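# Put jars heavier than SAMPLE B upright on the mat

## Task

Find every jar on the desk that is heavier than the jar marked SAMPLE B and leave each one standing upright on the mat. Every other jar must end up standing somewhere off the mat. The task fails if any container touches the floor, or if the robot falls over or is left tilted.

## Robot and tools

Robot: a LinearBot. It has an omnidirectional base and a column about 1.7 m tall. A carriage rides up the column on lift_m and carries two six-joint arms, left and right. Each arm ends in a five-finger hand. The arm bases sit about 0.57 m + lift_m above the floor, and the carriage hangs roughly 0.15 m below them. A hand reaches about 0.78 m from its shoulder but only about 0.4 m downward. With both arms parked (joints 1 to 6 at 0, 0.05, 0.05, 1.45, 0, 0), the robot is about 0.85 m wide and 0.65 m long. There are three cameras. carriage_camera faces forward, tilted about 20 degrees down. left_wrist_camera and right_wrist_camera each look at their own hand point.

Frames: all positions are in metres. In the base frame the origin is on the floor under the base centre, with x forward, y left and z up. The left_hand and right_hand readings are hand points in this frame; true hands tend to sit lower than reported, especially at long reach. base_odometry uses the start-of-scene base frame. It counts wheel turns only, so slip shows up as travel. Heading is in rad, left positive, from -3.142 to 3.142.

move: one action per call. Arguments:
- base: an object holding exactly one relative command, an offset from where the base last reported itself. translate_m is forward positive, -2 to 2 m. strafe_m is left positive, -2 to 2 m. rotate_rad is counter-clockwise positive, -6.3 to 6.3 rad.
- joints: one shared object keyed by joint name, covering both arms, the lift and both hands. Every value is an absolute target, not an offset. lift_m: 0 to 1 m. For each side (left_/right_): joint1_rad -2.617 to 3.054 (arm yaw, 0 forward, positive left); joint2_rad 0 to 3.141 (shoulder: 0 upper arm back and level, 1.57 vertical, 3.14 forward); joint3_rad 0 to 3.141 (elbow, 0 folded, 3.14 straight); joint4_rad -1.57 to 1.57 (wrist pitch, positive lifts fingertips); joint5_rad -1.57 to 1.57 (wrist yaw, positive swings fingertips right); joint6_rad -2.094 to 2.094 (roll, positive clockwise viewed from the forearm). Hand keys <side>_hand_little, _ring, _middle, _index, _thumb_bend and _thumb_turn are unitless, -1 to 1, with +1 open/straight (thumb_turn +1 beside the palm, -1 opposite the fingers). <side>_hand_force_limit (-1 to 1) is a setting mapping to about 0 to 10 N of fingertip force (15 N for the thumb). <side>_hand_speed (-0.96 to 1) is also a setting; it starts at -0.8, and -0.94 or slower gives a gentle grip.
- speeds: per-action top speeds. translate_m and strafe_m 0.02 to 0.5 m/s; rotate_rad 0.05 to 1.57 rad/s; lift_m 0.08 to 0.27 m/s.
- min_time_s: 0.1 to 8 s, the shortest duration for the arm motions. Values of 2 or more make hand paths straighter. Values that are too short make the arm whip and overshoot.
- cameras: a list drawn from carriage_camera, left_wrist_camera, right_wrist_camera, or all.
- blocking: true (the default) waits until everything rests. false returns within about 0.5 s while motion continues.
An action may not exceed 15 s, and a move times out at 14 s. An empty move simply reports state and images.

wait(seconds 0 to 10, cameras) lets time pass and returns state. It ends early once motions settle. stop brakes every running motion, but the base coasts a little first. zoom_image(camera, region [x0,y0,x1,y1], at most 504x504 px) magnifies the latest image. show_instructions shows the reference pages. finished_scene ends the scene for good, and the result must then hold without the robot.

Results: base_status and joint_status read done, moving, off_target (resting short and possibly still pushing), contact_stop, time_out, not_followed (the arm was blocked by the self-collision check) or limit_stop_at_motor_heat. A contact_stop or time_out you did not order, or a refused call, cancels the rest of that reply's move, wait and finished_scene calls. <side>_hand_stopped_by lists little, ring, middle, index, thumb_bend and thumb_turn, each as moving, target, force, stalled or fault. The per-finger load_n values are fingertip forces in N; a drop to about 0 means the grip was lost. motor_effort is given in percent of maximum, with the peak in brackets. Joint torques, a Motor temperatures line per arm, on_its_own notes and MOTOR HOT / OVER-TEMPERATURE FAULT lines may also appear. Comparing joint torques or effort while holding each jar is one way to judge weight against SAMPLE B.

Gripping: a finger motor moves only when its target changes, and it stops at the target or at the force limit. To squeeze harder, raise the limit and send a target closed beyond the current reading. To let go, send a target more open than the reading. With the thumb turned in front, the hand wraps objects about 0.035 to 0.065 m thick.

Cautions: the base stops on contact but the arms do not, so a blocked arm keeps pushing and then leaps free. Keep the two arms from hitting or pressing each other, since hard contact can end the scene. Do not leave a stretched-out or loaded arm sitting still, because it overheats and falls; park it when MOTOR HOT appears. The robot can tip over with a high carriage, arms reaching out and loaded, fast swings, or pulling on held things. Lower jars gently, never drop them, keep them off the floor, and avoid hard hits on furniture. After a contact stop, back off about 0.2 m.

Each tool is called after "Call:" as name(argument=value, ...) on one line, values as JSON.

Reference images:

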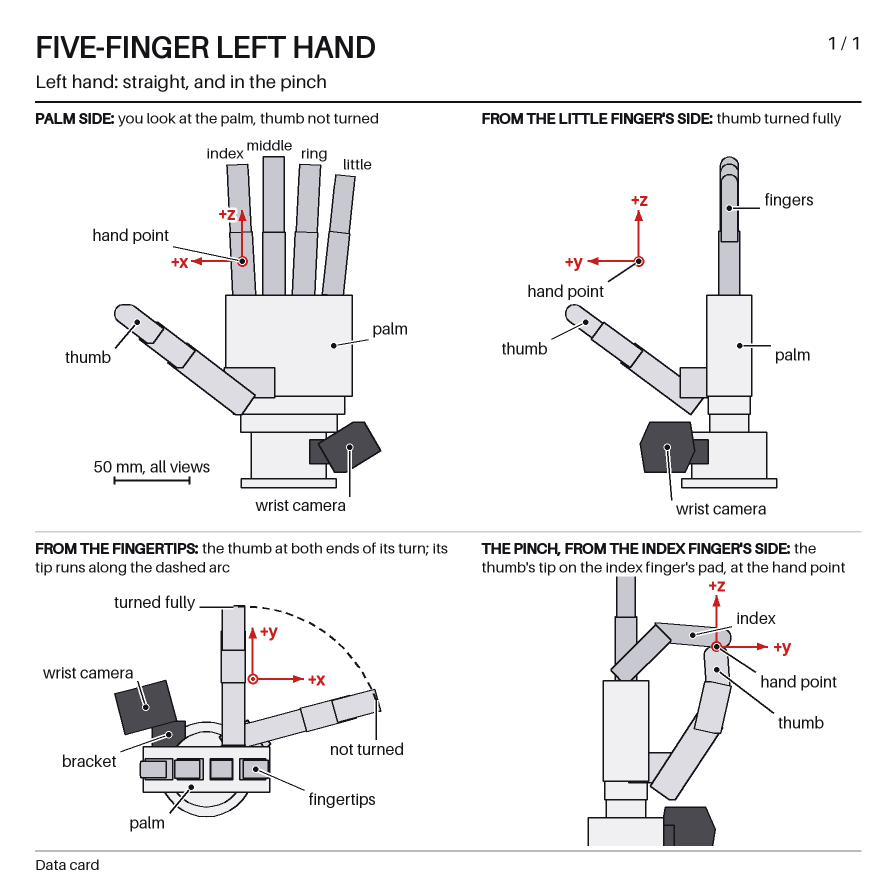

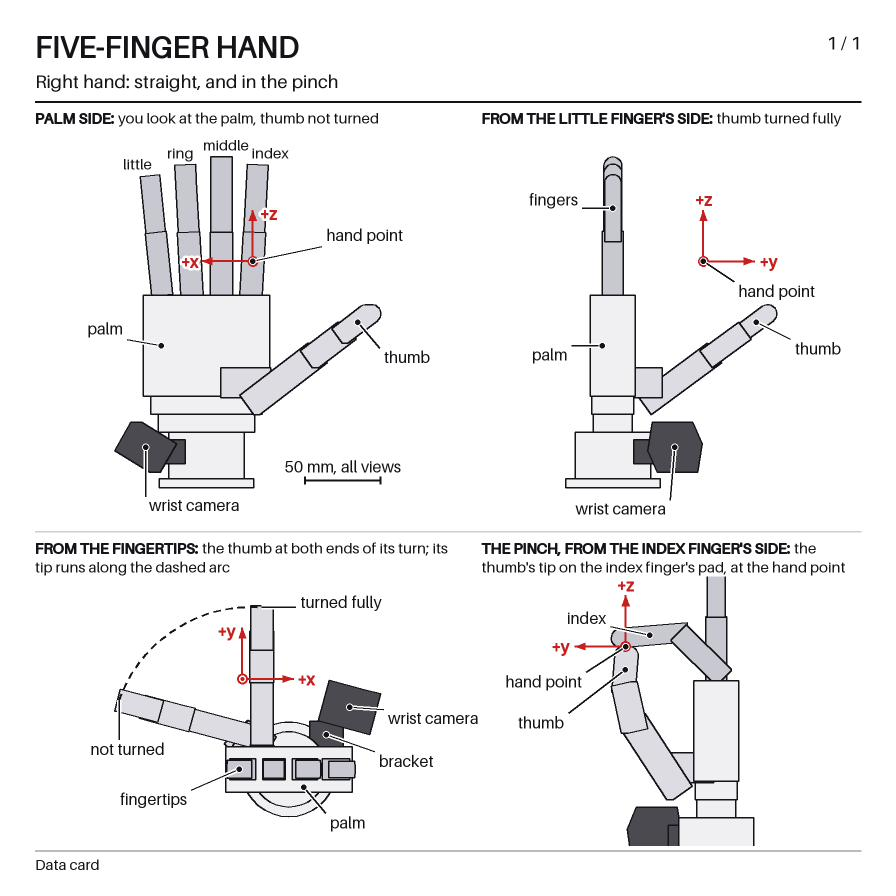

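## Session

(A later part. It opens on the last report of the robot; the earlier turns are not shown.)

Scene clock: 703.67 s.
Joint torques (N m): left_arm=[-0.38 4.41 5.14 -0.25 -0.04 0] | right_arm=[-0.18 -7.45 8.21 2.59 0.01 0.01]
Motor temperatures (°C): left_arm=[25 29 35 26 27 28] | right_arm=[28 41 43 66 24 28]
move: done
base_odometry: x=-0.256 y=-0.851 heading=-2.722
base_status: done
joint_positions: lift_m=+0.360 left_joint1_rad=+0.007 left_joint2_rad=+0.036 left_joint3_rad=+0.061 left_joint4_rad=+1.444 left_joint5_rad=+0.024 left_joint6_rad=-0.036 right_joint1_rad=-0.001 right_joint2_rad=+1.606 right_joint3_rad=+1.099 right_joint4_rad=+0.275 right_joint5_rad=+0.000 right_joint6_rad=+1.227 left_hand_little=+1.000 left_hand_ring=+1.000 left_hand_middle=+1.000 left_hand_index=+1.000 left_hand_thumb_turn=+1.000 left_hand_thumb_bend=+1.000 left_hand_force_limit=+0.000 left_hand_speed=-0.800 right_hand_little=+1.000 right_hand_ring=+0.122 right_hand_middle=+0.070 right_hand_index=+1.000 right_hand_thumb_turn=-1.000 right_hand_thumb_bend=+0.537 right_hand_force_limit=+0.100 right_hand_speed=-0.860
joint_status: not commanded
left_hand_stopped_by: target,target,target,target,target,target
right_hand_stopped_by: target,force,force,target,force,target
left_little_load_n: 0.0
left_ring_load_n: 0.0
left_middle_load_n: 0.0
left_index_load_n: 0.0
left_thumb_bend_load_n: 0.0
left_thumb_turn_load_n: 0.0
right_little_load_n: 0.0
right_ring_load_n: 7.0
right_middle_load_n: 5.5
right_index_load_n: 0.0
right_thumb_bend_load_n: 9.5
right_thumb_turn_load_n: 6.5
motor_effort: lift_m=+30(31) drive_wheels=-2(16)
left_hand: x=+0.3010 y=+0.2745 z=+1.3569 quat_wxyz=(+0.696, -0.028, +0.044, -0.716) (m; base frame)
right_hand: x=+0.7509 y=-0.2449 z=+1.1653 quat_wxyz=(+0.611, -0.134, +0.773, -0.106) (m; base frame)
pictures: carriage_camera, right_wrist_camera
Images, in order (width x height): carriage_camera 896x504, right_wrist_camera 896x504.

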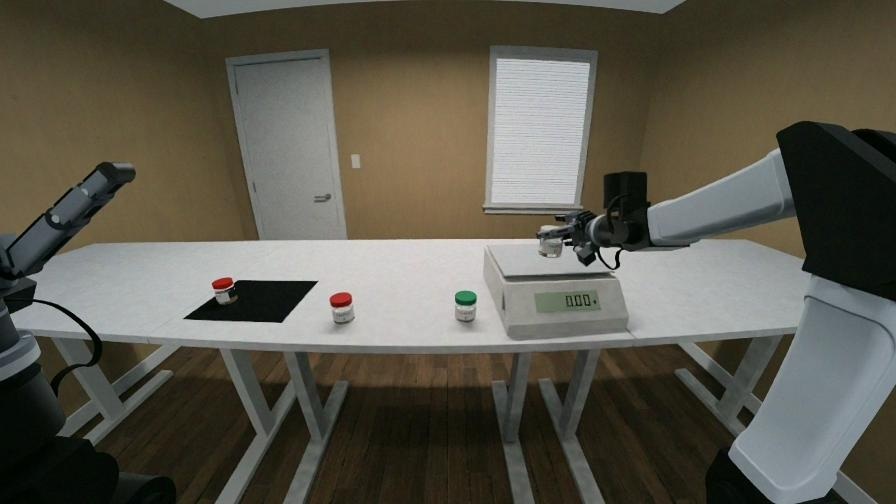

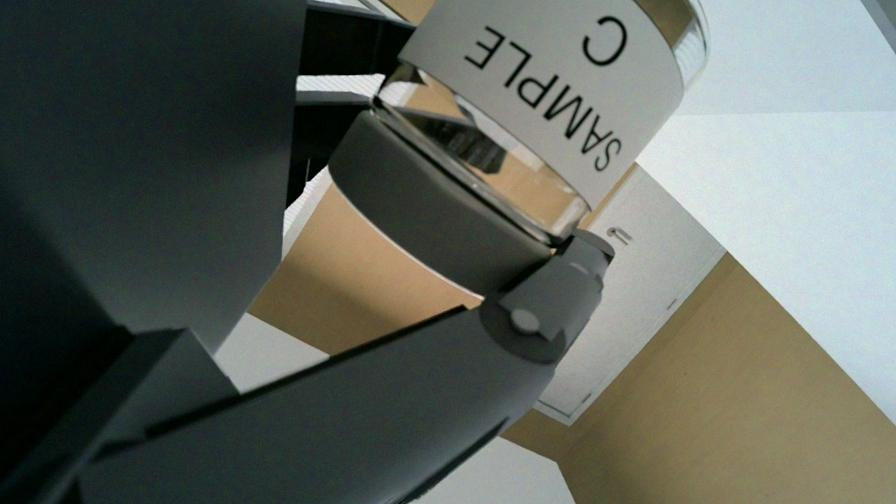

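Call:
move(base={"translate_m": 0.08}, joints={"lift_m": 0.32}, speeds={"translate_m": 0.1, "lift_m": 0.08})

Call:
move(joints={"lift_m": 0.304}, speeds={"lift_m": 0.08}, cameras=["carriage_camera"])

Call:
zoom_image(camera="carriage_camera", region=[440, 220, 680, 350])

Call:
move(joints={"right_hand_speed": -0.86, "right_hand_middle": 1, "right_hand_ring": 1, "right_hand_thumb_bend": 1})

Call:
move(base={"strafe_m": -0.012}, speeds={"strafe_m": 0.06})

Call:
wait(seconds=1.5, cameras=["carriage_camera", "right_wrist_camera"])

Call:
zoom_image(camera="carriage_camera", region=[440, 220, 680, 350])

Scene clock: 712.07 s.
Joint torques (N m): left_arm=[-0.38 4.41 5.18 -0.28 -0.03 0] | right_arm=[0.17 -7.66 8.34 2.68 -0.01 -0.02]
Motor temperatures (°C): left_arm=[25 29 35 26 27 28] | right_arm=[28 41 43 67 24 28]
move: done
base_odometry: x=-0.329 y=-0.884 heading=-2.723
base_status: done
joint_positions: lift_m=+0.320 left_joint1_rad=+0.007 left_joint2_rad=+0.036 left_joint3_rad=+0.061 left_joint4_rad=+1.445 left_joint5_rad=+0.024 left_joint6_rad=-0.036 right_joint1_rad=-0.001 right_joint2_rad=+1.606 right_joint3_rad=+1.099 right_joint4_rad=+0.267 right_joint5_rad=+0.000 right_joint6_rad=+1.227 left_hand_little=+1.000 left_hand_ring=+1.000 left_hand_middle=+1.000 left_hand_index=+1.000 left_hand_thumb_turn=+1.000 left_hand_thumb_bend=+1.000 left_hand_force_limit=+0.000 left_hand_speed=-0.800 right_hand_little=+1.000 right_hand_ring=+0.122 right_hand_middle=+0.070 right_hand_index=+1.000 right_hand_thumb_turn=-1.000 right_hand_thumb_bend=+0.537 right_hand_force_limit=+0.100 right_hand_speed=-0.860
joint_status: all done
left_hand_stopped_by: target,target,target,target,target,target
right_hand_stopped_by: target,force,force,target,force,target
left_little_load_n: 0.0
left_ring_load_n: 0.0
left_middle_load_n: 0.0
left_index_load_n: 0.0
left_thumb_bend_load_n: 0.0
left_thumb_turn_load_n: 0.0
right_little_load_n: 0.0
right_ring_load_n: 7.0
right_middle_load_n: 5.5
right_index_load_n: 0.0
right_thumb_bend_load_n: 9.5
right_thumb_turn_load_n: 6.0
motor_effort: lift_m=+30(32) drive_wheels=-5(13)
left_hand: x=+0.3008 y=+0.2745 z=+1.3170 quat_wxyz=(+0.696, -0.028, +0.044, -0.716) (m; base frame)
right_hand: x=+0.7505 y=-0.2449 z=+1.1233 quat_wxyz=(+0.608, -0.134, +0.775, -0.106) (m; base frame)
pictures: none

Scene clock: 712.63 s.
Joint torques (N m): left_arm=[-0.35 4.37 5.18 -0.26 -0.04 -0.01] | right_arm=[0.17 -7.38 8.43 2.59 -0.08 -0.03]
Motor temperatures (°C): left_arm=[25 29 35 26 27 28] | right_arm=[28 41 43 67 24 28]
move: done
base_odometry: x=-0.329 y=-0.884 heading=-2.723
base_status: not commanded
joint_positions: lift_m=+0.304 left_joint1_rad=+0.007 left_joint2_rad=+0.036 left_joint3_rad=+0.061 left_joint4_rad=+1.445 left_joint5_rad=+0.024 left_joint6_rad=-0.036 right_joint1_rad=-0.001 right_joint2_rad=+1.606 right_joint3_rad=+1.099 right_joint4_rad=+0.279 right_joint5_rad=+0.000 right_joint6_rad=+1.227 left_hand_little=+1.000 left_hand_ring=+1.000 left_hand_middle=+1.000 left_hand_index=+1.000 left_hand_thumb_turn=+1.000 left_hand_thumb_bend=+1.000 left_hand_force_limit=+0.000 left_hand_speed=-0.800 right_hand_little=+1.000 right_hand_ring=+0.122 right_hand_middle=+0.070 right_hand_index=+1.000 right_hand_thumb_turn=-1.000 right_hand_thumb_bend=+0.538 right_hand_force_limit=+0.100 right_hand_speed=-0.860
joint_status: all done
left_hand_stopped_by: target,target,target,target,target,target
right_hand_stopped_by: target,force,force,target,force,target
left_little_load_n: 0.0
left_ring_load_n: 0.0
left_middle_load_n: 0.0
left_index_load_n: 0.0
left_thumb_bend_load_n: 0.0
left_thumb_turn_load_n: 0.0
right_little_load_n: 0.0
right_ring_load_n: 6.5
right_middle_load_n: 5.5
right_index_load_n: 0.0
right_thumb_bend_load_n: 9.0
right_thumb_turn_load_n: 6.5
motor_effort: lift_m=+29(31) drive_wheels=-4(6)
left_hand: x=+0.3008 y=+0.2745 z=+1.3011 quat_wxyz=(+0.696, -0.028, +0.044, -0.716) (m; base frame)
right_hand: x=+0.7512 y=-0.2449 z=+1.1106 quat_wxyz=(+0.613, -0.133, +0.772, -0.107) (m; base frame)
pictures: carriage_camera
Images, in order (width x height): carriage_camera 896x504.

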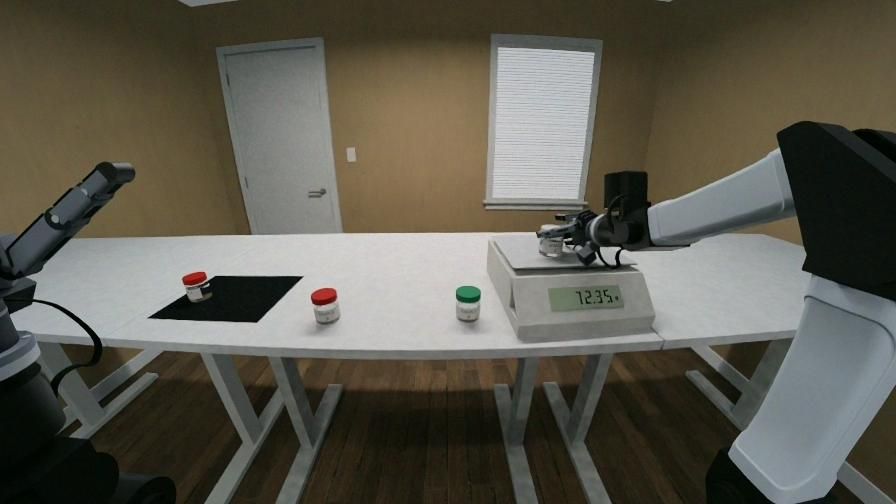

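Scaled by 2.100 from the camera's 896x504 image, which has a finer 1280x720 frame.

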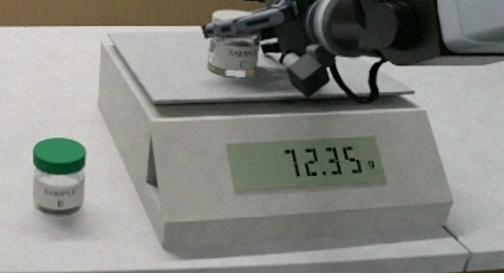

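Scene clock: 715.50 s.
Joint torques (N m): left_arm=[-0.35 4.38 5.16 -0.26 -0.04 -0.01] | right_arm=[0.18 -7.64 8.5 2.59 -0.01 0]
Motor temperatures (°C): left_arm=[25 29 35 26 27 28] | right_arm=[28 41 43 68 24 28]
move: done
base_odometry: x=-0.329 y=-0.884 heading=-2.723
base_status: not commanded
joint_positions: lift_m=+0.304 left_joint1_rad=+0.007 left_joint2_rad=+0.036 left_joint3_rad=+0.061 left_joint4_rad=+1.445 left_joint5_rad=+0.024 left_joint6_rad=-0.036 right_joint1_rad=-0.001 right_joint2_rad=+1.606 right_joint3_rad=+1.099 right_joint4_rad=+0.279 right_joint5_rad=+0.000 right_joint6_rad=+1.227 left_hand_little=+1.000 left_hand_ring=+1.000 left_hand_middle=+1.000 left_hand_index=+1.000 left_hand_thumb_turn=+1.000 left_hand_thumb_bend=+1.000 left_hand_force_limit=+0.000 left_hand_speed=-0.800 right_hand_little=+1.000 right_hand_ring=+1.000 right_hand_middle=+1.000 right_hand_index=+1.000 right_hand_thumb_turn=-1.000 right_hand_thumb_bend=+1.000 right_hand_force_limit=+0.100 right_hand_speed=-0.860
joint_status: all done
left_hand_stopped_by: target,target,target,target,target,target
right_hand_stopped_by: target,target,target,target,target,target
left_little_load_n: 0.0
left_ring_load_n: 0.0
left_middle_load_n: 0.0
left_index_load_n: 0.0
left_thumb_bend_load_n: 0.0
left_thumb_turn_load_n: 0.0
right_little_load_n: 0.0
right_ring_load_n: 0.0
right_middle_load_n: 0.0
right_index_load_n: 0.0
right_thumb_bend_load_n: 0.0
right_thumb_turn_load_n: -0.5
motor_effort: lift_m=+30(30) drive_wheels=-5(6)
left_hand: x=+0.3008 y=+0.2745 z=+1.3011 quat_wxyz=(+0.696, -0.028, +0.044, -0.716) (m; base frame)
right_hand: x=+0.7512 y=-0.2449 z=+1.1106 quat_wxyz=(+0.613, -0.133, +0.772, -0.107) (m; base frame)
pictures: none

Scene clock: 716.27 s.
Joint torques (N m): left_arm=[-0.39 4.42 5.15 -0.27 -0.04 -0.01] | right_arm=[0.13 -7.71 8.36 2.5 0.01 -0.08]
Motor temperatures (°C): left_arm=[25 29 35 26 27 28] | right_arm=[28 41 43 68 24 28]
move: done
base_odometry: x=-0.334 y=-0.873 heading=-2.722
base_status: done
joint_positions: lift_m=+0.304 left_joint1_rad=+0.008 left_joint2_rad=+0.036 left_joint3_rad=+0.061 left_joint4_rad=+1.445 left_joint5_rad=+0.024 left_joint6_rad=-0.036 right_joint1_rad=-0.003 right_joint2_rad=+1.606 right_joint3_rad=+1.099 right_joint4_rad=+0.281 right_joint5_rad=+0.001 right_joint6_rad=+1.227 left_hand_little=+1.000 left_hand_ring=+1.000 left_hand_middle=+1.000 left_hand_index=+1.000 left_hand_thumb_turn=+1.000 left_hand_thumb_bend=+1.000 left_hand_force_limit=+0.000 left_hand_speed=-0.800 right_hand_little=+1.000 right_hand_ring=+1.000 right_hand_middle=+1.000 right_hand_index=+1.000 right_hand_thumb_turn=-1.000 right_hand_thumb_bend=+1.000 right_hand_force_limit=+0.100 right_hand_speed=-0.860
joint_status: not commanded
left_hand_stopped_by: target,target,target,target,target,target
right_hand_stopped_by: target,target,target,target,target,target
left_little_load_n: 0.0
left_ring_load_n: 0.5
left_middle_load_n: 0.0
left_index_load_n: 0.0
left_thumb_bend_load_n: 0.0
left_thumb_turn_load_n: 0.0
right_little_load_n: 0.0
right_ring_load_n: 0.0
right_middle_load_n: 0.0
right_index_load_n: 0.0
right_thumb_bend_load_n: 0.0
right_thumb_turn_load_n: 0.0
motor_effort: lift_m=+29(30) drive_wheels=+7(12)
left_hand: x=+0.3008 y=+0.2745 z=+1.3011 quat_wxyz=(+0.696, -0.028, +0.044, -0.716) (m; base frame)
right_hand: x=+0.7515 y=-0.2464 z=+1.1109 quat_wxyz=(+0.613, -0.132, +0.771, -0.108) (m; base frame)
pictures: none

Scene clock: 717.77 s.
Joint torques (N m): left_arm=[-0.39 4.42 5.16 -0.26 -0.04 0] | right_arm=[0.24 -7.58 8.35 2.54 -0.03 0.02]
Motor temperatures (°C): left_arm=[25 29 35 26 27 28] | right_arm=[28 41 43 68 24 28]
base_odometry: x=-0.334 y=-0.873 heading=-2.722
base_status: done
joint_positions: lift_m=+0.304 left_joint1_rad=+0.008 left_joint2_rad=+0.036 left_joint3_rad=+0.061 left_joint4_rad=+1.445 left_joint5_rad=+0.024 left_joint6_rad=-0.036 right_joint1_rad=-0.003 right_joint2_rad=+1.606 right_joint3_rad=+1.099 right_joint4_rad=+0.281 right_joint5_rad=+0.001 right_joint6_rad=+1.227 left_hand_little=+1.000 left_hand_ring=+1.000 left_hand_middle=+1.000 left_hand_index=+1.000 left_hand_thumb_turn=+1.000 left_hand_thumb_bend=+1.000 left_hand_force_limit=+0.000 left_hand_speed=-0.800 right_hand_little=+1.000 right_hand_ring=+1.000 right_hand_middle=+1.000 right_hand_index=+1.000 right_hand_thumb_turn=-1.000 right_hand_thumb_bend=+1.000 right_hand_force_limit=+0.100 right_hand_speed=-0.860
joint_status: not commanded
left_hand_stopped_by: target,target,target,target,target,target
right_hand_stopped_by: target,target,target,target,target,target
left_little_load_n: 0.0
left_ring_load_n: 0.0
left_middle_load_n: 0.0
left_index_load_n: 0.0
left_thumb_bend_load_n: 0.0
left_thumb_turn_load_n: 0.0
right_little_load_n: 0.0
right_ring_load_n: 0.0
right_middle_load_n: 0.0
right_index_load_n: 0.0
right_thumb_bend_load_n: 0.0
right_thumb_turn_load_n: -0.5
motor_effort: lift_m=+29(30) drive_wheels=+7(12)
left_hand: x=+0.3008 y=+0.2745 z=+1.3011 quat_wxyz=(+0.696, -0.028, +0.044, -0.716) (m; base frame)
right_hand: x=+0.7515 y=-0.2464 z=+1.1109 quat_wxyz=(+0.613, -0.132, +0.771, -0.108) (m; base frame)
wait: 1.50 s; at rest by 0.27 s
pictures: carriage_camera, right_wrist_camera
Images, in order (width x height): carriage_camera 896x504, right_wrist_camera 896x504.

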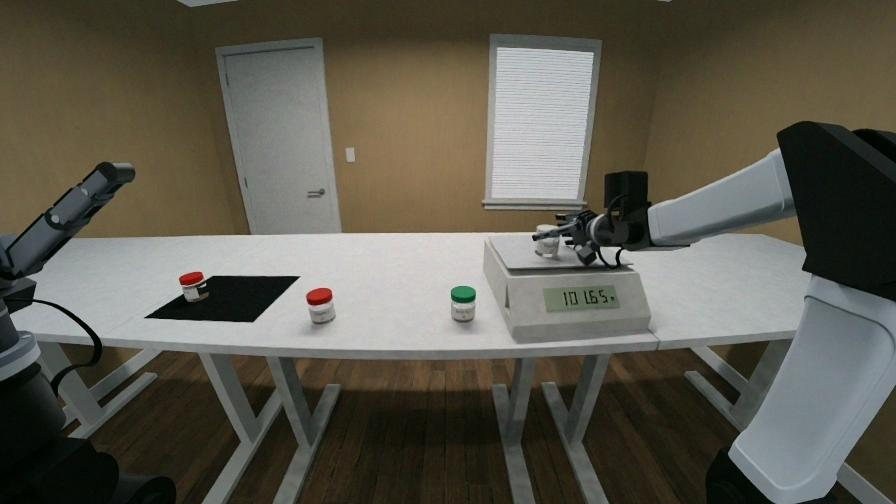

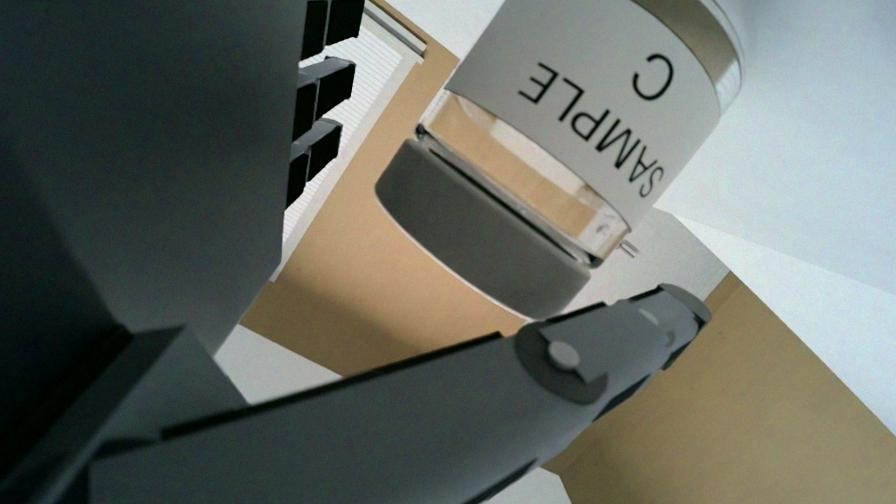

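Scaled by 2.100 from the camera's 896x504 image, which has a finer 1280x720 frame.

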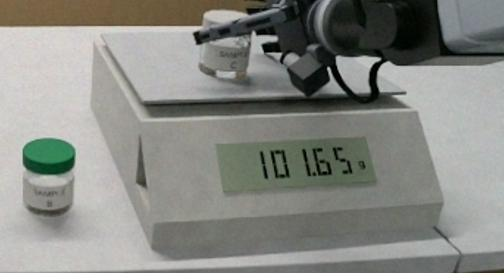

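Call:
move(base={"strafe_m": 0.012}, speeds={"strafe_m": 0.06})

Call:
move(joints={"right_hand_speed": -0.86, "right_hand_force_limit": -0.2, "right_hand_middle": -0.6, "right_hand_ring": -0.6, "right_hand_thumb_bend": -0.3})

Call:
move(joints={"right_hand_force_limit": 0.1, "right_hand_middle": -0.7, "right_hand_ring": -0.7, "right_hand_thumb_bend": -0.4}, cameras=["right_wrist_camera"])

Call:
move(joints={"lift_m": 0.36}, speeds={"lift_m": 0.15})

Call:
move(base={"strafe_m": 0.78}, speeds={"strafe_m": 0.22}, cameras=["carriage_camera", "right_wrist_camera"])

Call:
zoom_image(camera="carriage_camera", region=[420, 200, 720, 380])

Scene clock: 726.10 s.
Joint torques (N m): left_arm=[-0.35 4.4 5.18 -0.27 -0.04 0] | right_arm=[-0.17 -7.39 8.44 2.51 -0.06 -0.06]
Motor temperatures (°C): left_arm=[25 29 35 26 27 28] | right_arm=[28 41 43 69 24 28]
move: done
base_odometry: x=-0.329 y=-0.884 heading=-2.723
base_status: done
joint_positions: lift_m=+0.304 left_joint1_rad=+0.007 left_joint2_rad=+0.036 left_joint3_rad=+0.061 left_joint4_rad=+1.445 left_joint5_rad=+0.024 left_joint6_rad=-0.036 right_joint1_rad=+0.001 right_joint2_rad=+1.606 right_joint3_rad=+1.099 right_joint4_rad=+0.281 right_joint5_rad=+0.000 right_joint6_rad=+1.227 left_hand_little=+1.000 left_hand_ring=+1.000 left_hand_middle=+1.000 left_hand_index=+1.000 left_hand_thumb_turn=+1.000 left_hand_thumb_bend=+1.000 left_hand_force_limit=+0.000 left_hand_speed=-0.800 right_hand_little=+1.000 right_hand_ring=+1.000 right_hand_middle=+1.000 right_hand_index=+1.000 right_hand_thumb_turn=-1.000 right_hand_thumb_bend=+1.000 right_hand_force_limit=+0.100 right_hand_speed=-0.860
joint_status: not commanded
left_hand_stopped_by: target,target,target,target,target,target
right_hand_stopped_by: target,target,target,target,target,target
left_little_load_n: 0.0
left_ring_load_n: 0.0
left_middle_load_n: 0.0
left_index_load_n: 0.0
left_thumb_bend_load_n: 0.0
left_thumb_turn_load_n: 0.0
right_little_load_n: 0.0
right_ring_load_n: 0.0
right_middle_load_n: 0.0
right_index_load_n: 0.0
right_thumb_bend_load_n: 0.0
right_thumb_turn_load_n: -0.5
motor_effort: lift_m=+30(30) drive_wheels=-4(10)
left_hand: x=+0.3008 y=+0.2745 z=+1.3011 quat_wxyz=(+0.696, -0.028, +0.043, -0.716) (m; base frame)
right_hand: x=+0.7512 y=-0.2441 z=+1.1112 quat_wxyz=(+0.614, -0.134, +0.771, -0.106) (m; base frame)
pictures: none

Scene clock: 731.53 s.
Joint torques (N m): left_arm=[-0.36 4.38 5.19 -0.26 -0.03 0] | right_arm=[0.08 -7.76 8.35 2.54 -0.04 -0.04]
Motor temperatures (°C): left_arm=[25 29 35 26 27 28] | right_arm=[28 41 43 69 24 28]
move: off_target
base_odometry: x=-0.329 y=-0.884 heading=-2.723
base_status: not commanded
joint_positions: lift_m=+0.304 left_joint1_rad=+0.007 left_joint2_rad=+0.036 left_joint3_rad=+0.061 left_joint4_rad=+1.445 left_joint5_rad=+0.024 left_joint6_rad=-0.036 right_joint1_rad=+0.001 right_joint2_rad=+1.606 right_joint3_rad=+1.099 right_joint4_rad=+0.282 right_joint5_rad=+0.000 right_joint6_rad=+1.227 left_hand_little=+1.000 left_hand_ring=+1.000 left_hand_middle=+1.000 left_hand_index=+1.000 left_hand_thumb_turn=+1.000 left_hand_thumb_bend=+1.000 left_hand_force_limit=+0.000 left_hand_speed=-0.800 right_hand_little=+1.000 right_hand_ring=+0.132 right_hand_middle=+0.069 right_hand_index=+1.000 right_hand_thumb_turn=-1.000 right_hand_thumb_bend=+0.531 right_hand_force_limit=-0.200 right_hand_speed=-0.860
joint_status: right_hand_ring off_target (ended at +0.132, target -0.600); right_hand_middle off_target (ended at +0.069, target -0.600); right_hand_thumb_bend off_target (ended at +0.531, target -0.300); the others done
left_hand_stopped_by: target,target,target,target,target,target
right_hand_stopped_by: target,force,force,target,force,target
left_little_load_n: 0.0
left_ring_load_n: 0.0
left_middle_load_n: 0.0
left_index_load_n: 0.0
left_thumb_bend_load_n: 0.0
left_thumb_turn_load_n: 0.0
right_little_load_n: 0.0
right_ring_load_n: 3.5
right_middle_load_n: 6.5
right_index_load_n: 0.0
right_thumb_bend_load_n: 8.0
right_thumb_turn_load_n: 4.5
motor_effort: lift_m=+29(30) drive_wheels=-5(6)
left_hand: x=+0.3008 y=+0.2745 z=+1.3011 quat_wxyz=(+0.696, -0.028, +0.043, -0.716) (m; base frame)
right_hand: x=+0.7512 y=-0.2441 z=+1.1113 quat_wxyz=(+0.614, -0.134, +0.771, -0.106) (m; base frame)
pictures: none

Scene clock: 732.17 s.
Joint torques (N m): left_arm=[-0.38 4.41 5.19 -0.26 -0.03 0] | right_arm=[0.08 -7.69 8.35 2.55 -0.05 0.01]
Motor temperatures (°C): left_arm=[25 29 35 26 27 28] | right_arm=[28 41 43 69 24 28]
move: off_target
base_odometry: x=-0.329 y=-0.884 heading=-2.723
base_status: not commanded
joint_positions: lift_m=+0.304 left_joint1_rad=+0.007 left_joint2_rad=+0.036 left_joint3_rad=+0.061 left_joint4_rad=+1.445 left_joint5_rad=+0.024 left_joint6_rad=-0.036 right_joint1_rad=+0.001 right_joint2_rad=+1.606 right_joint3_rad=+1.099 right_joint4_rad=+0.282 right_joint5_rad=+0.000 right_joint6_rad=+1.227 left_hand_little=+1.000 left_hand_ring=+1.000 left_hand_middle=+1.000 left_hand_index=+1.000 left_hand_thumb_turn=+1.000 left_hand_thumb_bend=+1.000 left_hand_force_limit=+0.000 left_hand_speed=-0.800 right_hand_little=+1.000 right_hand_ring=+0.122 right_hand_middle=+0.069 right_hand_index=+1.000 right_hand_thumb_turn=-1.000 right_hand_thumb_bend=+0.531 right_hand_force_limit=+0.100 right_hand_speed=-0.860
joint_status: right_hand_ring off_target (ended at +0.122, target -0.700); right_hand_middle off_target (ended at +0.069, target -0.700); right_hand_thumb_bend off_target (ended at +0.531, target -0.400); the others done
left_hand_stopped_by: target,target,target,target,target,target
right_hand_stopped_by: target,force,force,target,force,target
left_little_load_n: 0.0
left_ring_load_n: 0.0
left_middle_load_n: 0.0
left_index_load_n: 0.0
left_thumb_bend_load_n: 0.0
left_thumb_turn_load_n: 0.0
right_little_load_n: 0.0
right_ring_load_n: 6.5
right_middle_load_n: 5.0
right_index_load_n: 0.0
right_thumb_bend_load_n: 8.5
right_thumb_turn_load_n: 6.0
motor_effort: lift_m=+29(30) drive_wheels=-5(5)
left_hand: x=+0.3008 y=+0.2745 z=+1.3011 quat_wxyz=(+0.696, -0.028, +0.043, -0.716) (m; base frame)
right_hand: x=+0.7512 y=-0.2441 z=+1.1113 quat_wxyz=(+0.614, -0.134, +0.771, -0.106) (m; base frame)
pictures: right_wrist_camera
Images, in order (width x height): right_wrist_camera 896x504.

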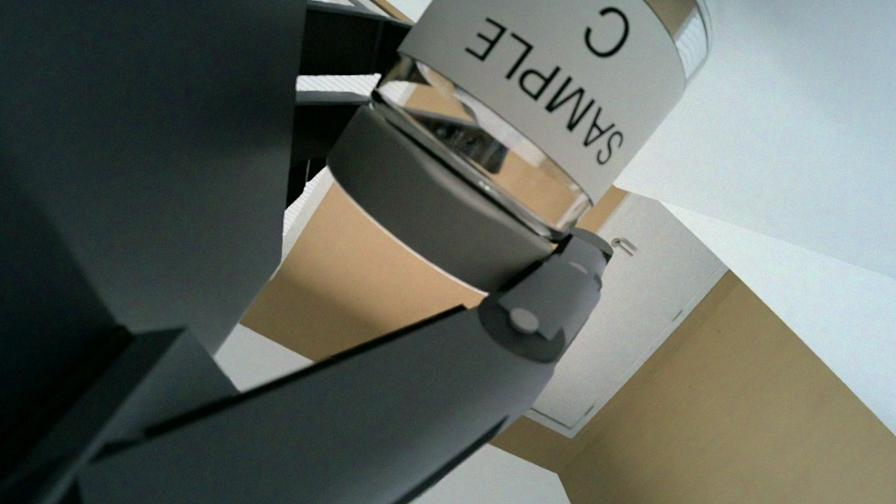

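Scene clock: 732.97 s.
Joint torques (N m): left_arm=[-0.36 4.4 5.16 -0.26 -0.03 -0.01] | right_arm=[-0.02 -7.56 8.35 2.55 0.01 0.01]
Motor temperatures (°C): left_arm=[25 29 35 26 27 28] | right_arm=[28 41 43 69 24 28]
move: done
base_odometry: x=-0.329 y=-0.884 heading=-2.723
base_status: not commanded
joint_positions: lift_m=+0.360 left_joint1_rad=+0.007 left_joint2_rad=+0.036 left_joint3_rad=+0.061 left_joint4_rad=+1.445 left_joint5_rad=+0.024 left_joint6_rad=-0.036 right_joint1_rad=+0.001 right_joint2_rad=+1.606 right_joint3_rad=+1.099 right_joint4_rad=+0.275 right_joint5_rad=+0.000 right_joint6_rad=+1.227 left_hand_little=+1.000 left_hand_ring=+1.000 left_hand_middle=+1.000 left_hand_index=+1.000 left_hand_thumb_turn=+1.000 left_hand_thumb_bend=+1.000 left_hand_force_limit=+0.000 left_hand_speed=-0.800 right_hand_little=+1.000 right_hand_ring=+0.122 right_hand_middle=+0.069 right_hand_index=+1.000 right_hand_thumb_turn=-1.000 right_hand_thumb_bend=+0.531 right_hand_force_limit=+0.100 right_hand_speed=-0.860
joint_status: all done
left_hand_stopped_by: target,target,target,target,target,target
right_hand_stopped_by: target,force,force,target,force,target
left_little_load_n: 0.0
left_ring_load_n: 0.0
left_middle_load_n: 0.0
left_index_load_n: 0.0
left_thumb_bend_load_n: 0.0
left_thumb_turn_load_n: 0.0
right_little_load_n: 0.0
right_ring_load_n: 7.0
right_middle_load_n: 4.5
right_index_load_n: 0.0
right_thumb_bend_load_n: 8.5
right_thumb_turn_load_n: 6.0
motor_effort: lift_m=+30(37) drive_wheels=-4(5)
left_hand: x=+0.3008 y=+0.2745 z=+1.3570 quat_wxyz=(+0.696, -0.028, +0.043, -0.716) (m; base frame)
right_hand: x=+0.7509 y=-0.2441 z=+1.1651 quat_wxyz=(+0.611, -0.134, +0.773, -0.106) (m; base frame)
pictures: none

Scene clock: 737.70 s.
Joint torques (N m): left_arm=[-0.4 4.41 5.19 -0.26 -0.04 0] | right_arm=[0.18 -7.51 8.43 2.64 -0.11 0]
Motor temperatures (°C): left_arm=[25 29 35 26 27 28] | right_arm=[28 41 43 70 24 28]
move: done
base_odometry: x=-0.013 y=-1.597 heading=-2.723
base_status: done
joint_positions: lift_m=+0.360 left_joint1_rad=+0.008 left_joint2_rad=+0.036 left_joint3_rad=+0.061 left_joint4_rad=+1.445 left_joint5_rad=+0.024 left_joint6_rad=-0.036 right_joint1_rad=-0.001 right_joint2_rad=+1.606 right_joint3_rad=+1.099 right_joint4_rad=+0.275 right_joint5_rad=+0.002 right_joint6_rad=+1.227 left_hand_little=+1.000 left_hand_ring=+1.000 left_hand_middle=+1.000 left_hand_index=+1.000 left_hand_thumb_turn=+1.000 left_hand_thumb_bend=+1.000 left_hand_force_limit=+0.000 left_hand_speed=-0.800 right_hand_little=+1.000 right_hand_ring=+0.122 right_hand_middle=+0.069 right_hand_index=+1.000 right_hand_thumb_turn=-1.000 right_hand_thumb_bend=+0.531 right_hand_force_limit=+0.100 right_hand_speed=-0.860
joint_status: not commanded
left_hand_stopped_by: target,target,target,target,target,target
right_hand_stopped_by: target,force,force,target,force,target
left_little_load_n: 0.0
left_ring_load_n: 0.0
left_middle_load_n: 0.0
left_index_load_n: 0.0
left_thumb_bend_load_n: 0.0
left_thumb_turn_load_n: 0.0
right_little_load_n: 0.0
right_ring_load_n: 6.5
right_middle_load_n: 4.5
right_index_load_n: 0.0
right_thumb_bend_load_n: 8.5
right_thumb_turn_load_n: 6.0
motor_effort: lift_m=+30(31) drive_wheels=-1(15)
left_hand: x=+0.3008 y=+0.2746 z=+1.3570 quat_wxyz=(+0.696, -0.028, +0.043, -0.716) (m; base frame)
right_hand: x=+0.7511 y=-0.2453 z=+1.1650 quat_wxyz=(+0.611, -0.133, +0.773, -0.107) (m; base frame)
pictures: carriage_camera, right_wrist_camera
Images, in order (width x height): carriage_camera 896x504, right_wrist_camera 896x504.

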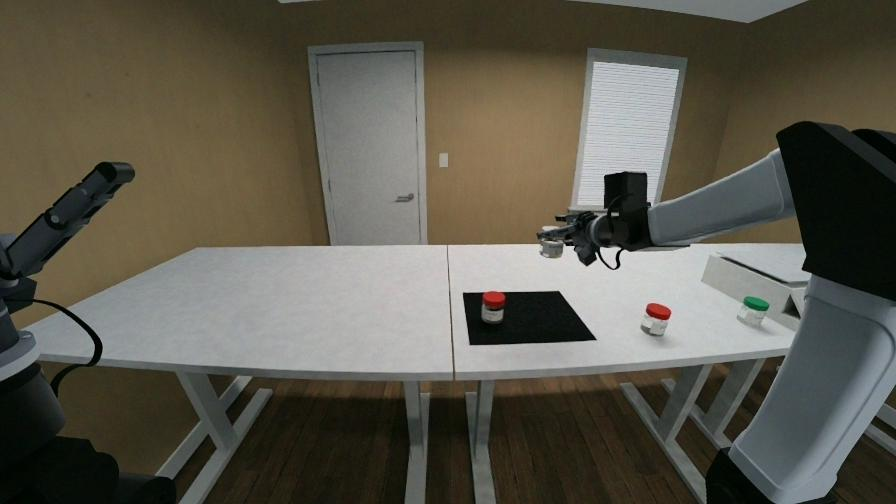

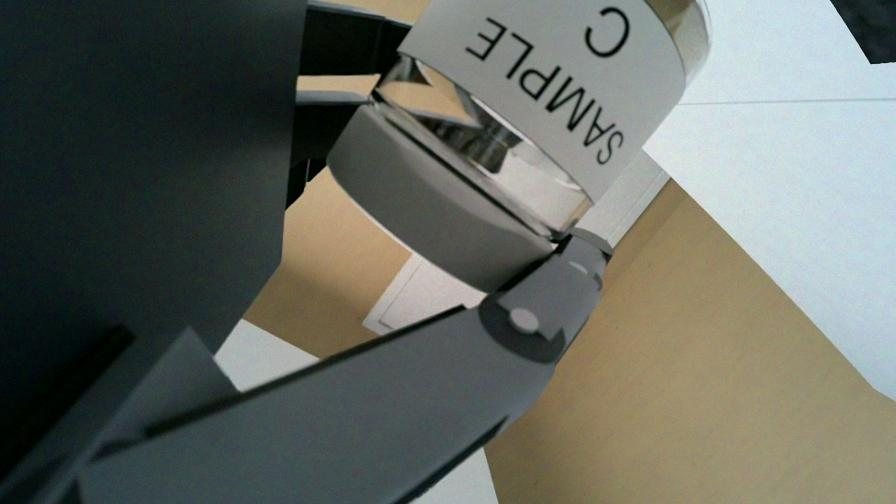

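Scaled by 1.680 from the camera's 896x504 image, which has a finer 1280x720 frame.

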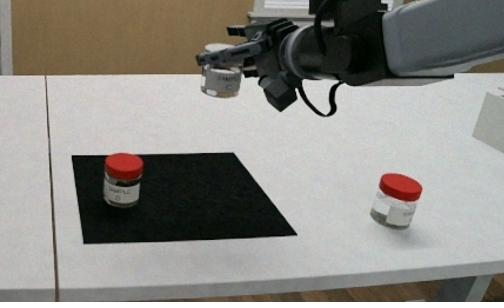

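Call:
move(joints={"lift_m": 0.2}, speeds={"lift_m": 0.15}, cameras=["carriage_camera"])

Call:
zoom_image(camera="carriage_camera", region=[440, 180, 680, 300])

Call:
move(joints={"lift_m": 0.188}, speeds={"lift_m": 0.08})

Call:
move(joints={"right_hand_speed": -0.86, "right_hand_middle": 1, "right_hand_ring": 1, "right_hand_thumb_bend": 1})

Call:
move(base={"strafe_m": -0.01}, speeds={"strafe_m": 0.06})

Call:
move(base={"translate_m": -0.2}, speeds={"translate_m": 0.12}, cameras=["carriage_camera", "right_wrist_camera"])

Scene clock: 747.13 s.
Joint torques (N m): left_arm=[-0.39 4.4 5.18 -0.26 -0.03 0] | right_arm=[0.09 -7.49 8.5 2.57 -0.04 -0.08]
Motor temperatures (°C): left_arm=[25 29 35 26 27 28] | right_arm=[28 41 43 70 24 28]
move: done
base_odometry: x=-0.013 y=-1.597 heading=-2.723
base_status: not commanded
joint_positions: lift_m=+0.200 left_joint1_rad=+0.008 left_joint2_rad=+0.036 left_joint3_rad=+0.061 left_joint4_rad=+1.445 left_joint5_rad=+0.024 left_joint6_rad=-0.036 right_joint1_rad=-0.001 right_joint2_rad=+1.606 right_joint3_rad=+1.099 right_joint4_rad=+0.267 right_joint5_rad=+0.002 right_joint6_rad=+1.227 left_hand_little=+1.000 left_hand_ring=+1.000 left_hand_middle=+1.000 left_hand_index=+1.000 left_hand_thumb_turn=+1.000 left_hand_thumb_bend=+1.000 left_hand_force_limit=+0.000 left_hand_speed=-0.800 right_hand_little=+1.000 right_hand_ring=+0.122 right_hand_middle=+0.069 right_hand_index=+1.000 right_hand_thumb_turn=-1.000 right_hand_thumb_bend=+0.531 right_hand_force_limit=+0.100 right_hand_speed=-0.860
joint_status: all done
left_hand_stopped_by: target,target,target,target,target,target
right_hand_stopped_by: target,force,force,target,force,target
left_little_load_n: 0.0
left_ring_load_n: 0.0
left_middle_load_n: 0.5
left_index_load_n: 0.0
left_thumb_bend_load_n: 0.0
left_thumb_turn_load_n: 0.0
right_little_load_n: 0.0
right_ring_load_n: 7.0
right_middle_load_n: 5.0
right_index_load_n: 0.0
right_thumb_bend_load_n: 8.5
right_thumb_turn_load_n: 6.0
motor_effort: lift_m=+30(30) drive_wheels=-2(3)
left_hand: x=+0.3008 y=+0.2746 z=+1.1970 quat_wxyz=(+0.696, -0.028, +0.043, -0.716) (m; base frame)
right_hand: x=+0.7507 y=-0.2453 z=+1.0029 quat_wxyz=(+0.608, -0.134, +0.776, -0.107) (m; base frame)
pictures: carriage_camera
Images, in order (width x height): carriage_camera 896x504.

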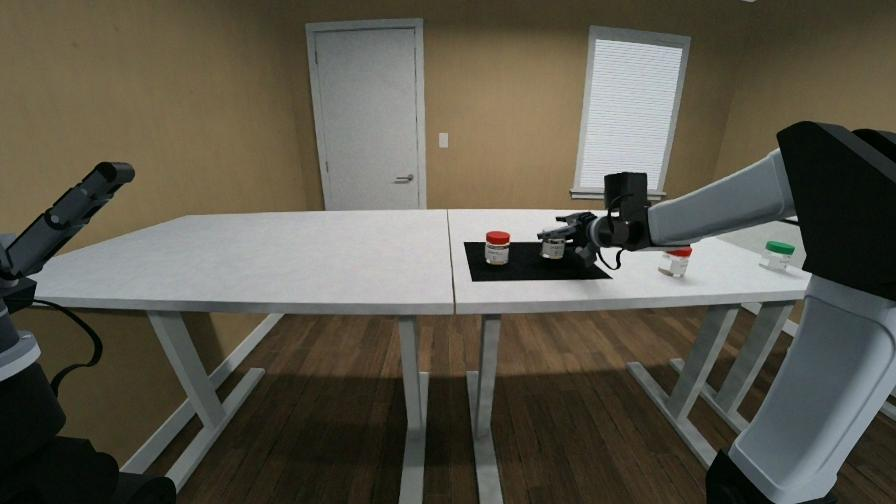

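Scaled by 2.100 from the camera's 896x504 image, which has a finer 1280x720 frame.

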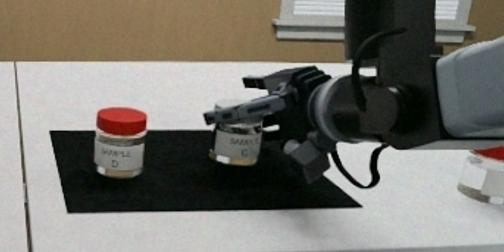

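Scene clock: 747.67 s.
Joint torques (N m): left_arm=[-0.4 4.4 5.16 -0.27 -0.04 0] | right_arm=[0.02 -7.56 8.39 2.48 -0.01 -0.04]
Motor temperatures (°C): left_arm=[25 29 35 26 27 28] | right_arm=[28 41 43 70 24 28]
move: done
base_odometry: x=-0.013 y=-1.597 heading=-2.723
base_status: not commanded
joint_positions: lift_m=+0.188 left_joint1_rad=+0.008 left_joint2_rad=+0.036 left_joint3_rad=+0.061 left_joint4_rad=+1.445 left_joint5_rad=+0.024 left_joint6_rad=-0.036 right_joint1_rad=-0.001 right_joint2_rad=+1.606 right_joint3_rad=+1.099 right_joint4_rad=+0.284 right_joint5_rad=+0.002 right_joint6_rad=+1.228 left_hand_little=+1.000 left_hand_ring=+1.000 left_hand_middle=+1.000 left_hand_index=+1.000 left_hand_thumb_turn=+1.000 left_hand_thumb_bend=+1.000 left_hand_force_limit=+0.000 left_hand_speed=-0.800 right_hand_little=+1.000 right_hand_ring=+0.122 right_hand_middle=+0.069 right_hand_index=+1.000 right_hand_thumb_turn=-1.000 right_hand_thumb_bend=+0.531 right_hand_force_limit=+0.100 right_hand_speed=-0.860
joint_status: all done
left_hand_stopped_by: target,target,target,target,target,target
right_hand_stopped_by: target,force,force,target,force,target
left_little_load_n: 0.0
left_ring_load_n: 0.0
left_middle_load_n: 0.0
left_index_load_n: 0.0
left_thumb_bend_load_n: 0.0
left_thumb_turn_load_n: 0.0
right_little_load_n: 0.0
right_ring_load_n: 4.5
right_middle_load_n: 4.5
right_index_load_n: 0.0
right_thumb_bend_load_n: 7.0
right_thumb_turn_load_n: 5.5
motor_effort: lift_m=+30(30) drive_wheels=-2(2)
left_hand: x=+0.3008 y=+0.2746 z=+1.1850 quat_wxyz=(+0.696, -0.028, +0.043, -0.716) (m; base frame)
right_hand: x=+0.7516 y=-0.2452 z=+0.9956 quat_wxyz=(+0.614, -0.132, +0.770, -0.107) (m; base frame)
pictures: none

Scene clock: 750.53 s.
Joint torques (N m): left_arm=[-0.4 4.4 5.2 -0.27 -0.04 0] | right_arm=[0.05 -7.8 8.49 2.53 -0.05 -0.01]
Motor temperatures (°C): left_arm=[25 29 35 26 27 28] | right_arm=[28 41 43 70 24 28]
move: done
base_odometry: x=-0.013 y=-1.597 heading=-2.723
base_status: not commanded
joint_positions: lift_m=+0.188 left_joint1_rad=+0.008 left_joint2_rad=+0.036 left_joint3_rad=+0.061 left_joint4_rad=+1.445 left_joint5_rad=+0.024 left_joint6_rad=-0.036 right_joint1_rad=-0.001 right_joint2_rad=+1.606 right_joint3_rad=+1.099 right_joint4_rad=+0.284 right_joint5_rad=+0.001 right_joint6_rad=+1.228 left_hand_little=+1.000 left_hand_ring=+1.000 left_hand_middle=+1.000 left_hand_index=+1.000 left_hand_thumb_turn=+1.000 left_hand_thumb_bend=+1.000 left_hand_force_limit=+0.000 left_hand_speed=-0.800 right_hand_little=+1.000 right_hand_ring=+1.000 right_hand_middle=+1.000 right_hand_index=+1.000 right_hand_thumb_turn=-1.000 right_hand_thumb_bend=+1.000 right_hand_force_limit=+0.100 right_hand_speed=-0.860
joint_status: all done
left_hand_stopped_by: target,target,target,target,target,target
right_hand_stopped_by: target,target,target,target,target,target
left_little_load_n: 0.0
left_ring_load_n: 0.0
left_middle_load_n: 0.0
left_index_load_n: 0.0
left_thumb_bend_load_n: 0.0
left_thumb_turn_load_n: 0.0
right_little_load_n: 0.0
right_ring_load_n: 0.0
right_middle_load_n: 0.0
right_index_load_n: -0.5
right_thumb_bend_load_n: 0.0
right_thumb_turn_load_n: 0.0
motor_effort: lift_m=+30(30) drive_wheels=-1(2)
left_hand: x=+0.3008 y=+0.2746 z=+1.1850 quat_wxyz=(+0.696, -0.028, +0.043, -0.716) (m; base frame)
right_hand: x=+0.7516 y=-0.2452 z=+0.9957 quat_wxyz=(+0.615, -0.133, +0.770, -0.107) (m; base frame)
pictures: none

Scene clock: 751.23 s.
Joint torques (N m): left_arm=[-0.39 4.38 5.18 -0.27 -0.03 0] | right_arm=[0.2 -7.66 8.23 2.43 -0.07 -0.02]
Motor temperatures (°C): left_arm=[25 29 35 26 27 28] | right_arm=[28 41 43 70 24 28]
move: done
base_odometry: x=-0.017 y=-1.587 heading=-2.723
base_status: done
joint_positions: lift_m=+0.188 left_joint1_rad=+0.008 left_joint2_rad=+0.036 left_joint3_rad=+0.061 left_joint4_rad=+1.445 left_joint5_rad=+0.024 left_joint6_rad=-0.036 right_joint1_rad=-0.002 right_joint2_rad=+1.606 right_joint3_rad=+1.099 right_joint4_rad=+0.287 right_joint5_rad=+0.002 right_joint6_rad=+1.228 left_hand_little=+1.000 left_hand_ring=+1.000 left_hand_middle=+1.000 left_hand_index=+1.000 left_hand_thumb_turn=+1.000 left_hand_thumb_bend=+1.000 left_hand_force_limit=+0.000 left_hand_speed=-0.800 right_hand_little=+1.000 right_hand_ring=+1.000 right_hand_middle=+1.000 right_hand_index=+1.000 right_hand_thumb_turn=-1.000 right_hand_thumb_bend=+1.000 right_hand_force_limit=+0.100 right_hand_speed=-0.860
joint_status: not commanded
left_hand_stopped_by: target,target,target,target,target,target
right_hand_stopped_by: target,target,target,target,target,target
left_little_load_n: 0.0
left_ring_load_n: 0.0
left_middle_load_n: 0.0
left_index_load_n: 0.0
left_thumb_bend_load_n: 0.0
left_thumb_turn_load_n: 0.0
right_little_load_n: 0.0
right_ring_load_n: 0.0
right_middle_load_n: 0.0
right_index_load_n: 0.0
right_thumb_bend_load_n: 0.0
right_thumb_turn_load_n: -0.5
motor_effort: lift_m=+30(30) drive_wheels=+3(11)
left_hand: x=+0.3008 y=+0.2746 z=+1.1850 quat_wxyz=(+0.696, -0.028, +0.043, -0.716) (m; base frame)
right_hand: x=+0.7519 y=-0.2459 z=+0.9965 quat_wxyz=(+0.616, -0.132, +0.769, -0.108) (m; base frame)
pictures: none

Scene clock: 753.67 s.
Joint torques (N m): left_arm=[-0.39 4.37 5.18 -0.26 -0.03 0] | right_arm=[0.03 -7.6 8.27 2.46 -0.04 -0.03]
Motor temperatures (°C): left_arm=[25 29 35 26 27 28] | right_arm=[28 41 43 69 24 28]
move: done
base_odometry: x=+0.166 y=-1.506 heading=-2.723
base_status: done
joint_positions: lift_m=+0.188 left_joint1_rad=+0.008 left_joint2_rad=+0.036 left_joint3_rad=+0.061 left_joint4_rad=+1.444 left_joint5_rad=+0.024 left_joint6_rad=-0.036 right_joint1_rad=-0.002 right_joint2_rad=+1.606 right_joint3_rad=+1.099 right_joint4_rad=+0.288 right_joint5_rad=+0.002 right_joint6_rad=+1.228 left_hand_little=+1.000 left_hand_ring=+1.000 left_hand_middle=+1.000 left_hand_index=+1.000 left_hand_thumb_turn=+1.000 left_hand_thumb_bend=+1.000 left_hand_force_limit=+0.000 left_hand_speed=-0.800 right_hand_little=+1.000 right_hand_ring=+1.000 right_hand_middle=+1.000 right_hand_index=+1.000 right_hand_thumb_turn=-1.000 right_hand_thumb_bend=+1.000 right_hand_force_limit=+0.100 right_hand_speed=-0.860
joint_status: not commanded
left_hand_stopped_by: target,target,target,target,target,target
right_hand_stopped_by: target,target,target,target,target,target
left_little_load_n: 0.0
left_ring_load_n: 0.0
left_middle_load_n: 0.0
left_index_load_n: 0.0
left_thumb_bend_load_n: 0.0
left_thumb_turn_load_n: 0.0
right_little_load_n: 0.0
right_ring_load_n: 0.0
right_middle_load_n: 0.0
right_index_load_n: 0.0
right_thumb_bend_load_n: 0.0
right_thumb_turn_load_n: 0.0
motor_effort: lift_m=+30(30) drive_wheels=+0(11)
left_hand: x=+0.3010 y=+0.2746 z=+1.1850 quat_wxyz=(+0.696, -0.028, +0.044, -0.716) (m; base frame)
right_hand: x=+0.7519 y=-0.2459 z=+0.9967 quat_wxyz=(+0.616, -0.132, +0.769, -0.108) (m; base frame)
pictures: carriage_camera, right_wrist_camera
Images, in order (width x height): carriage_camera 896x504, right_wrist_camera 896x504.

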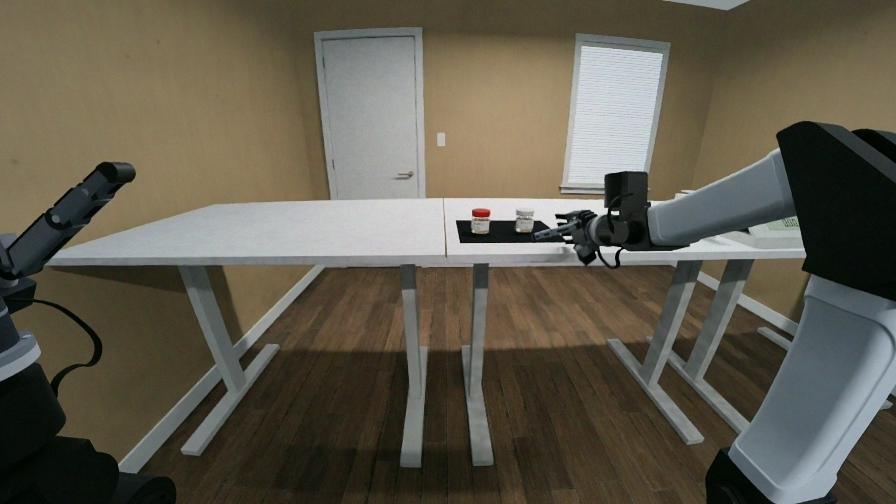

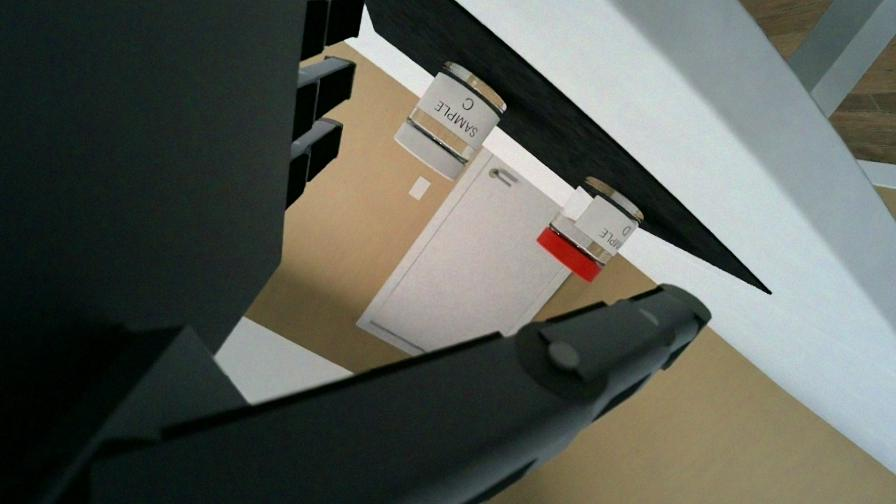

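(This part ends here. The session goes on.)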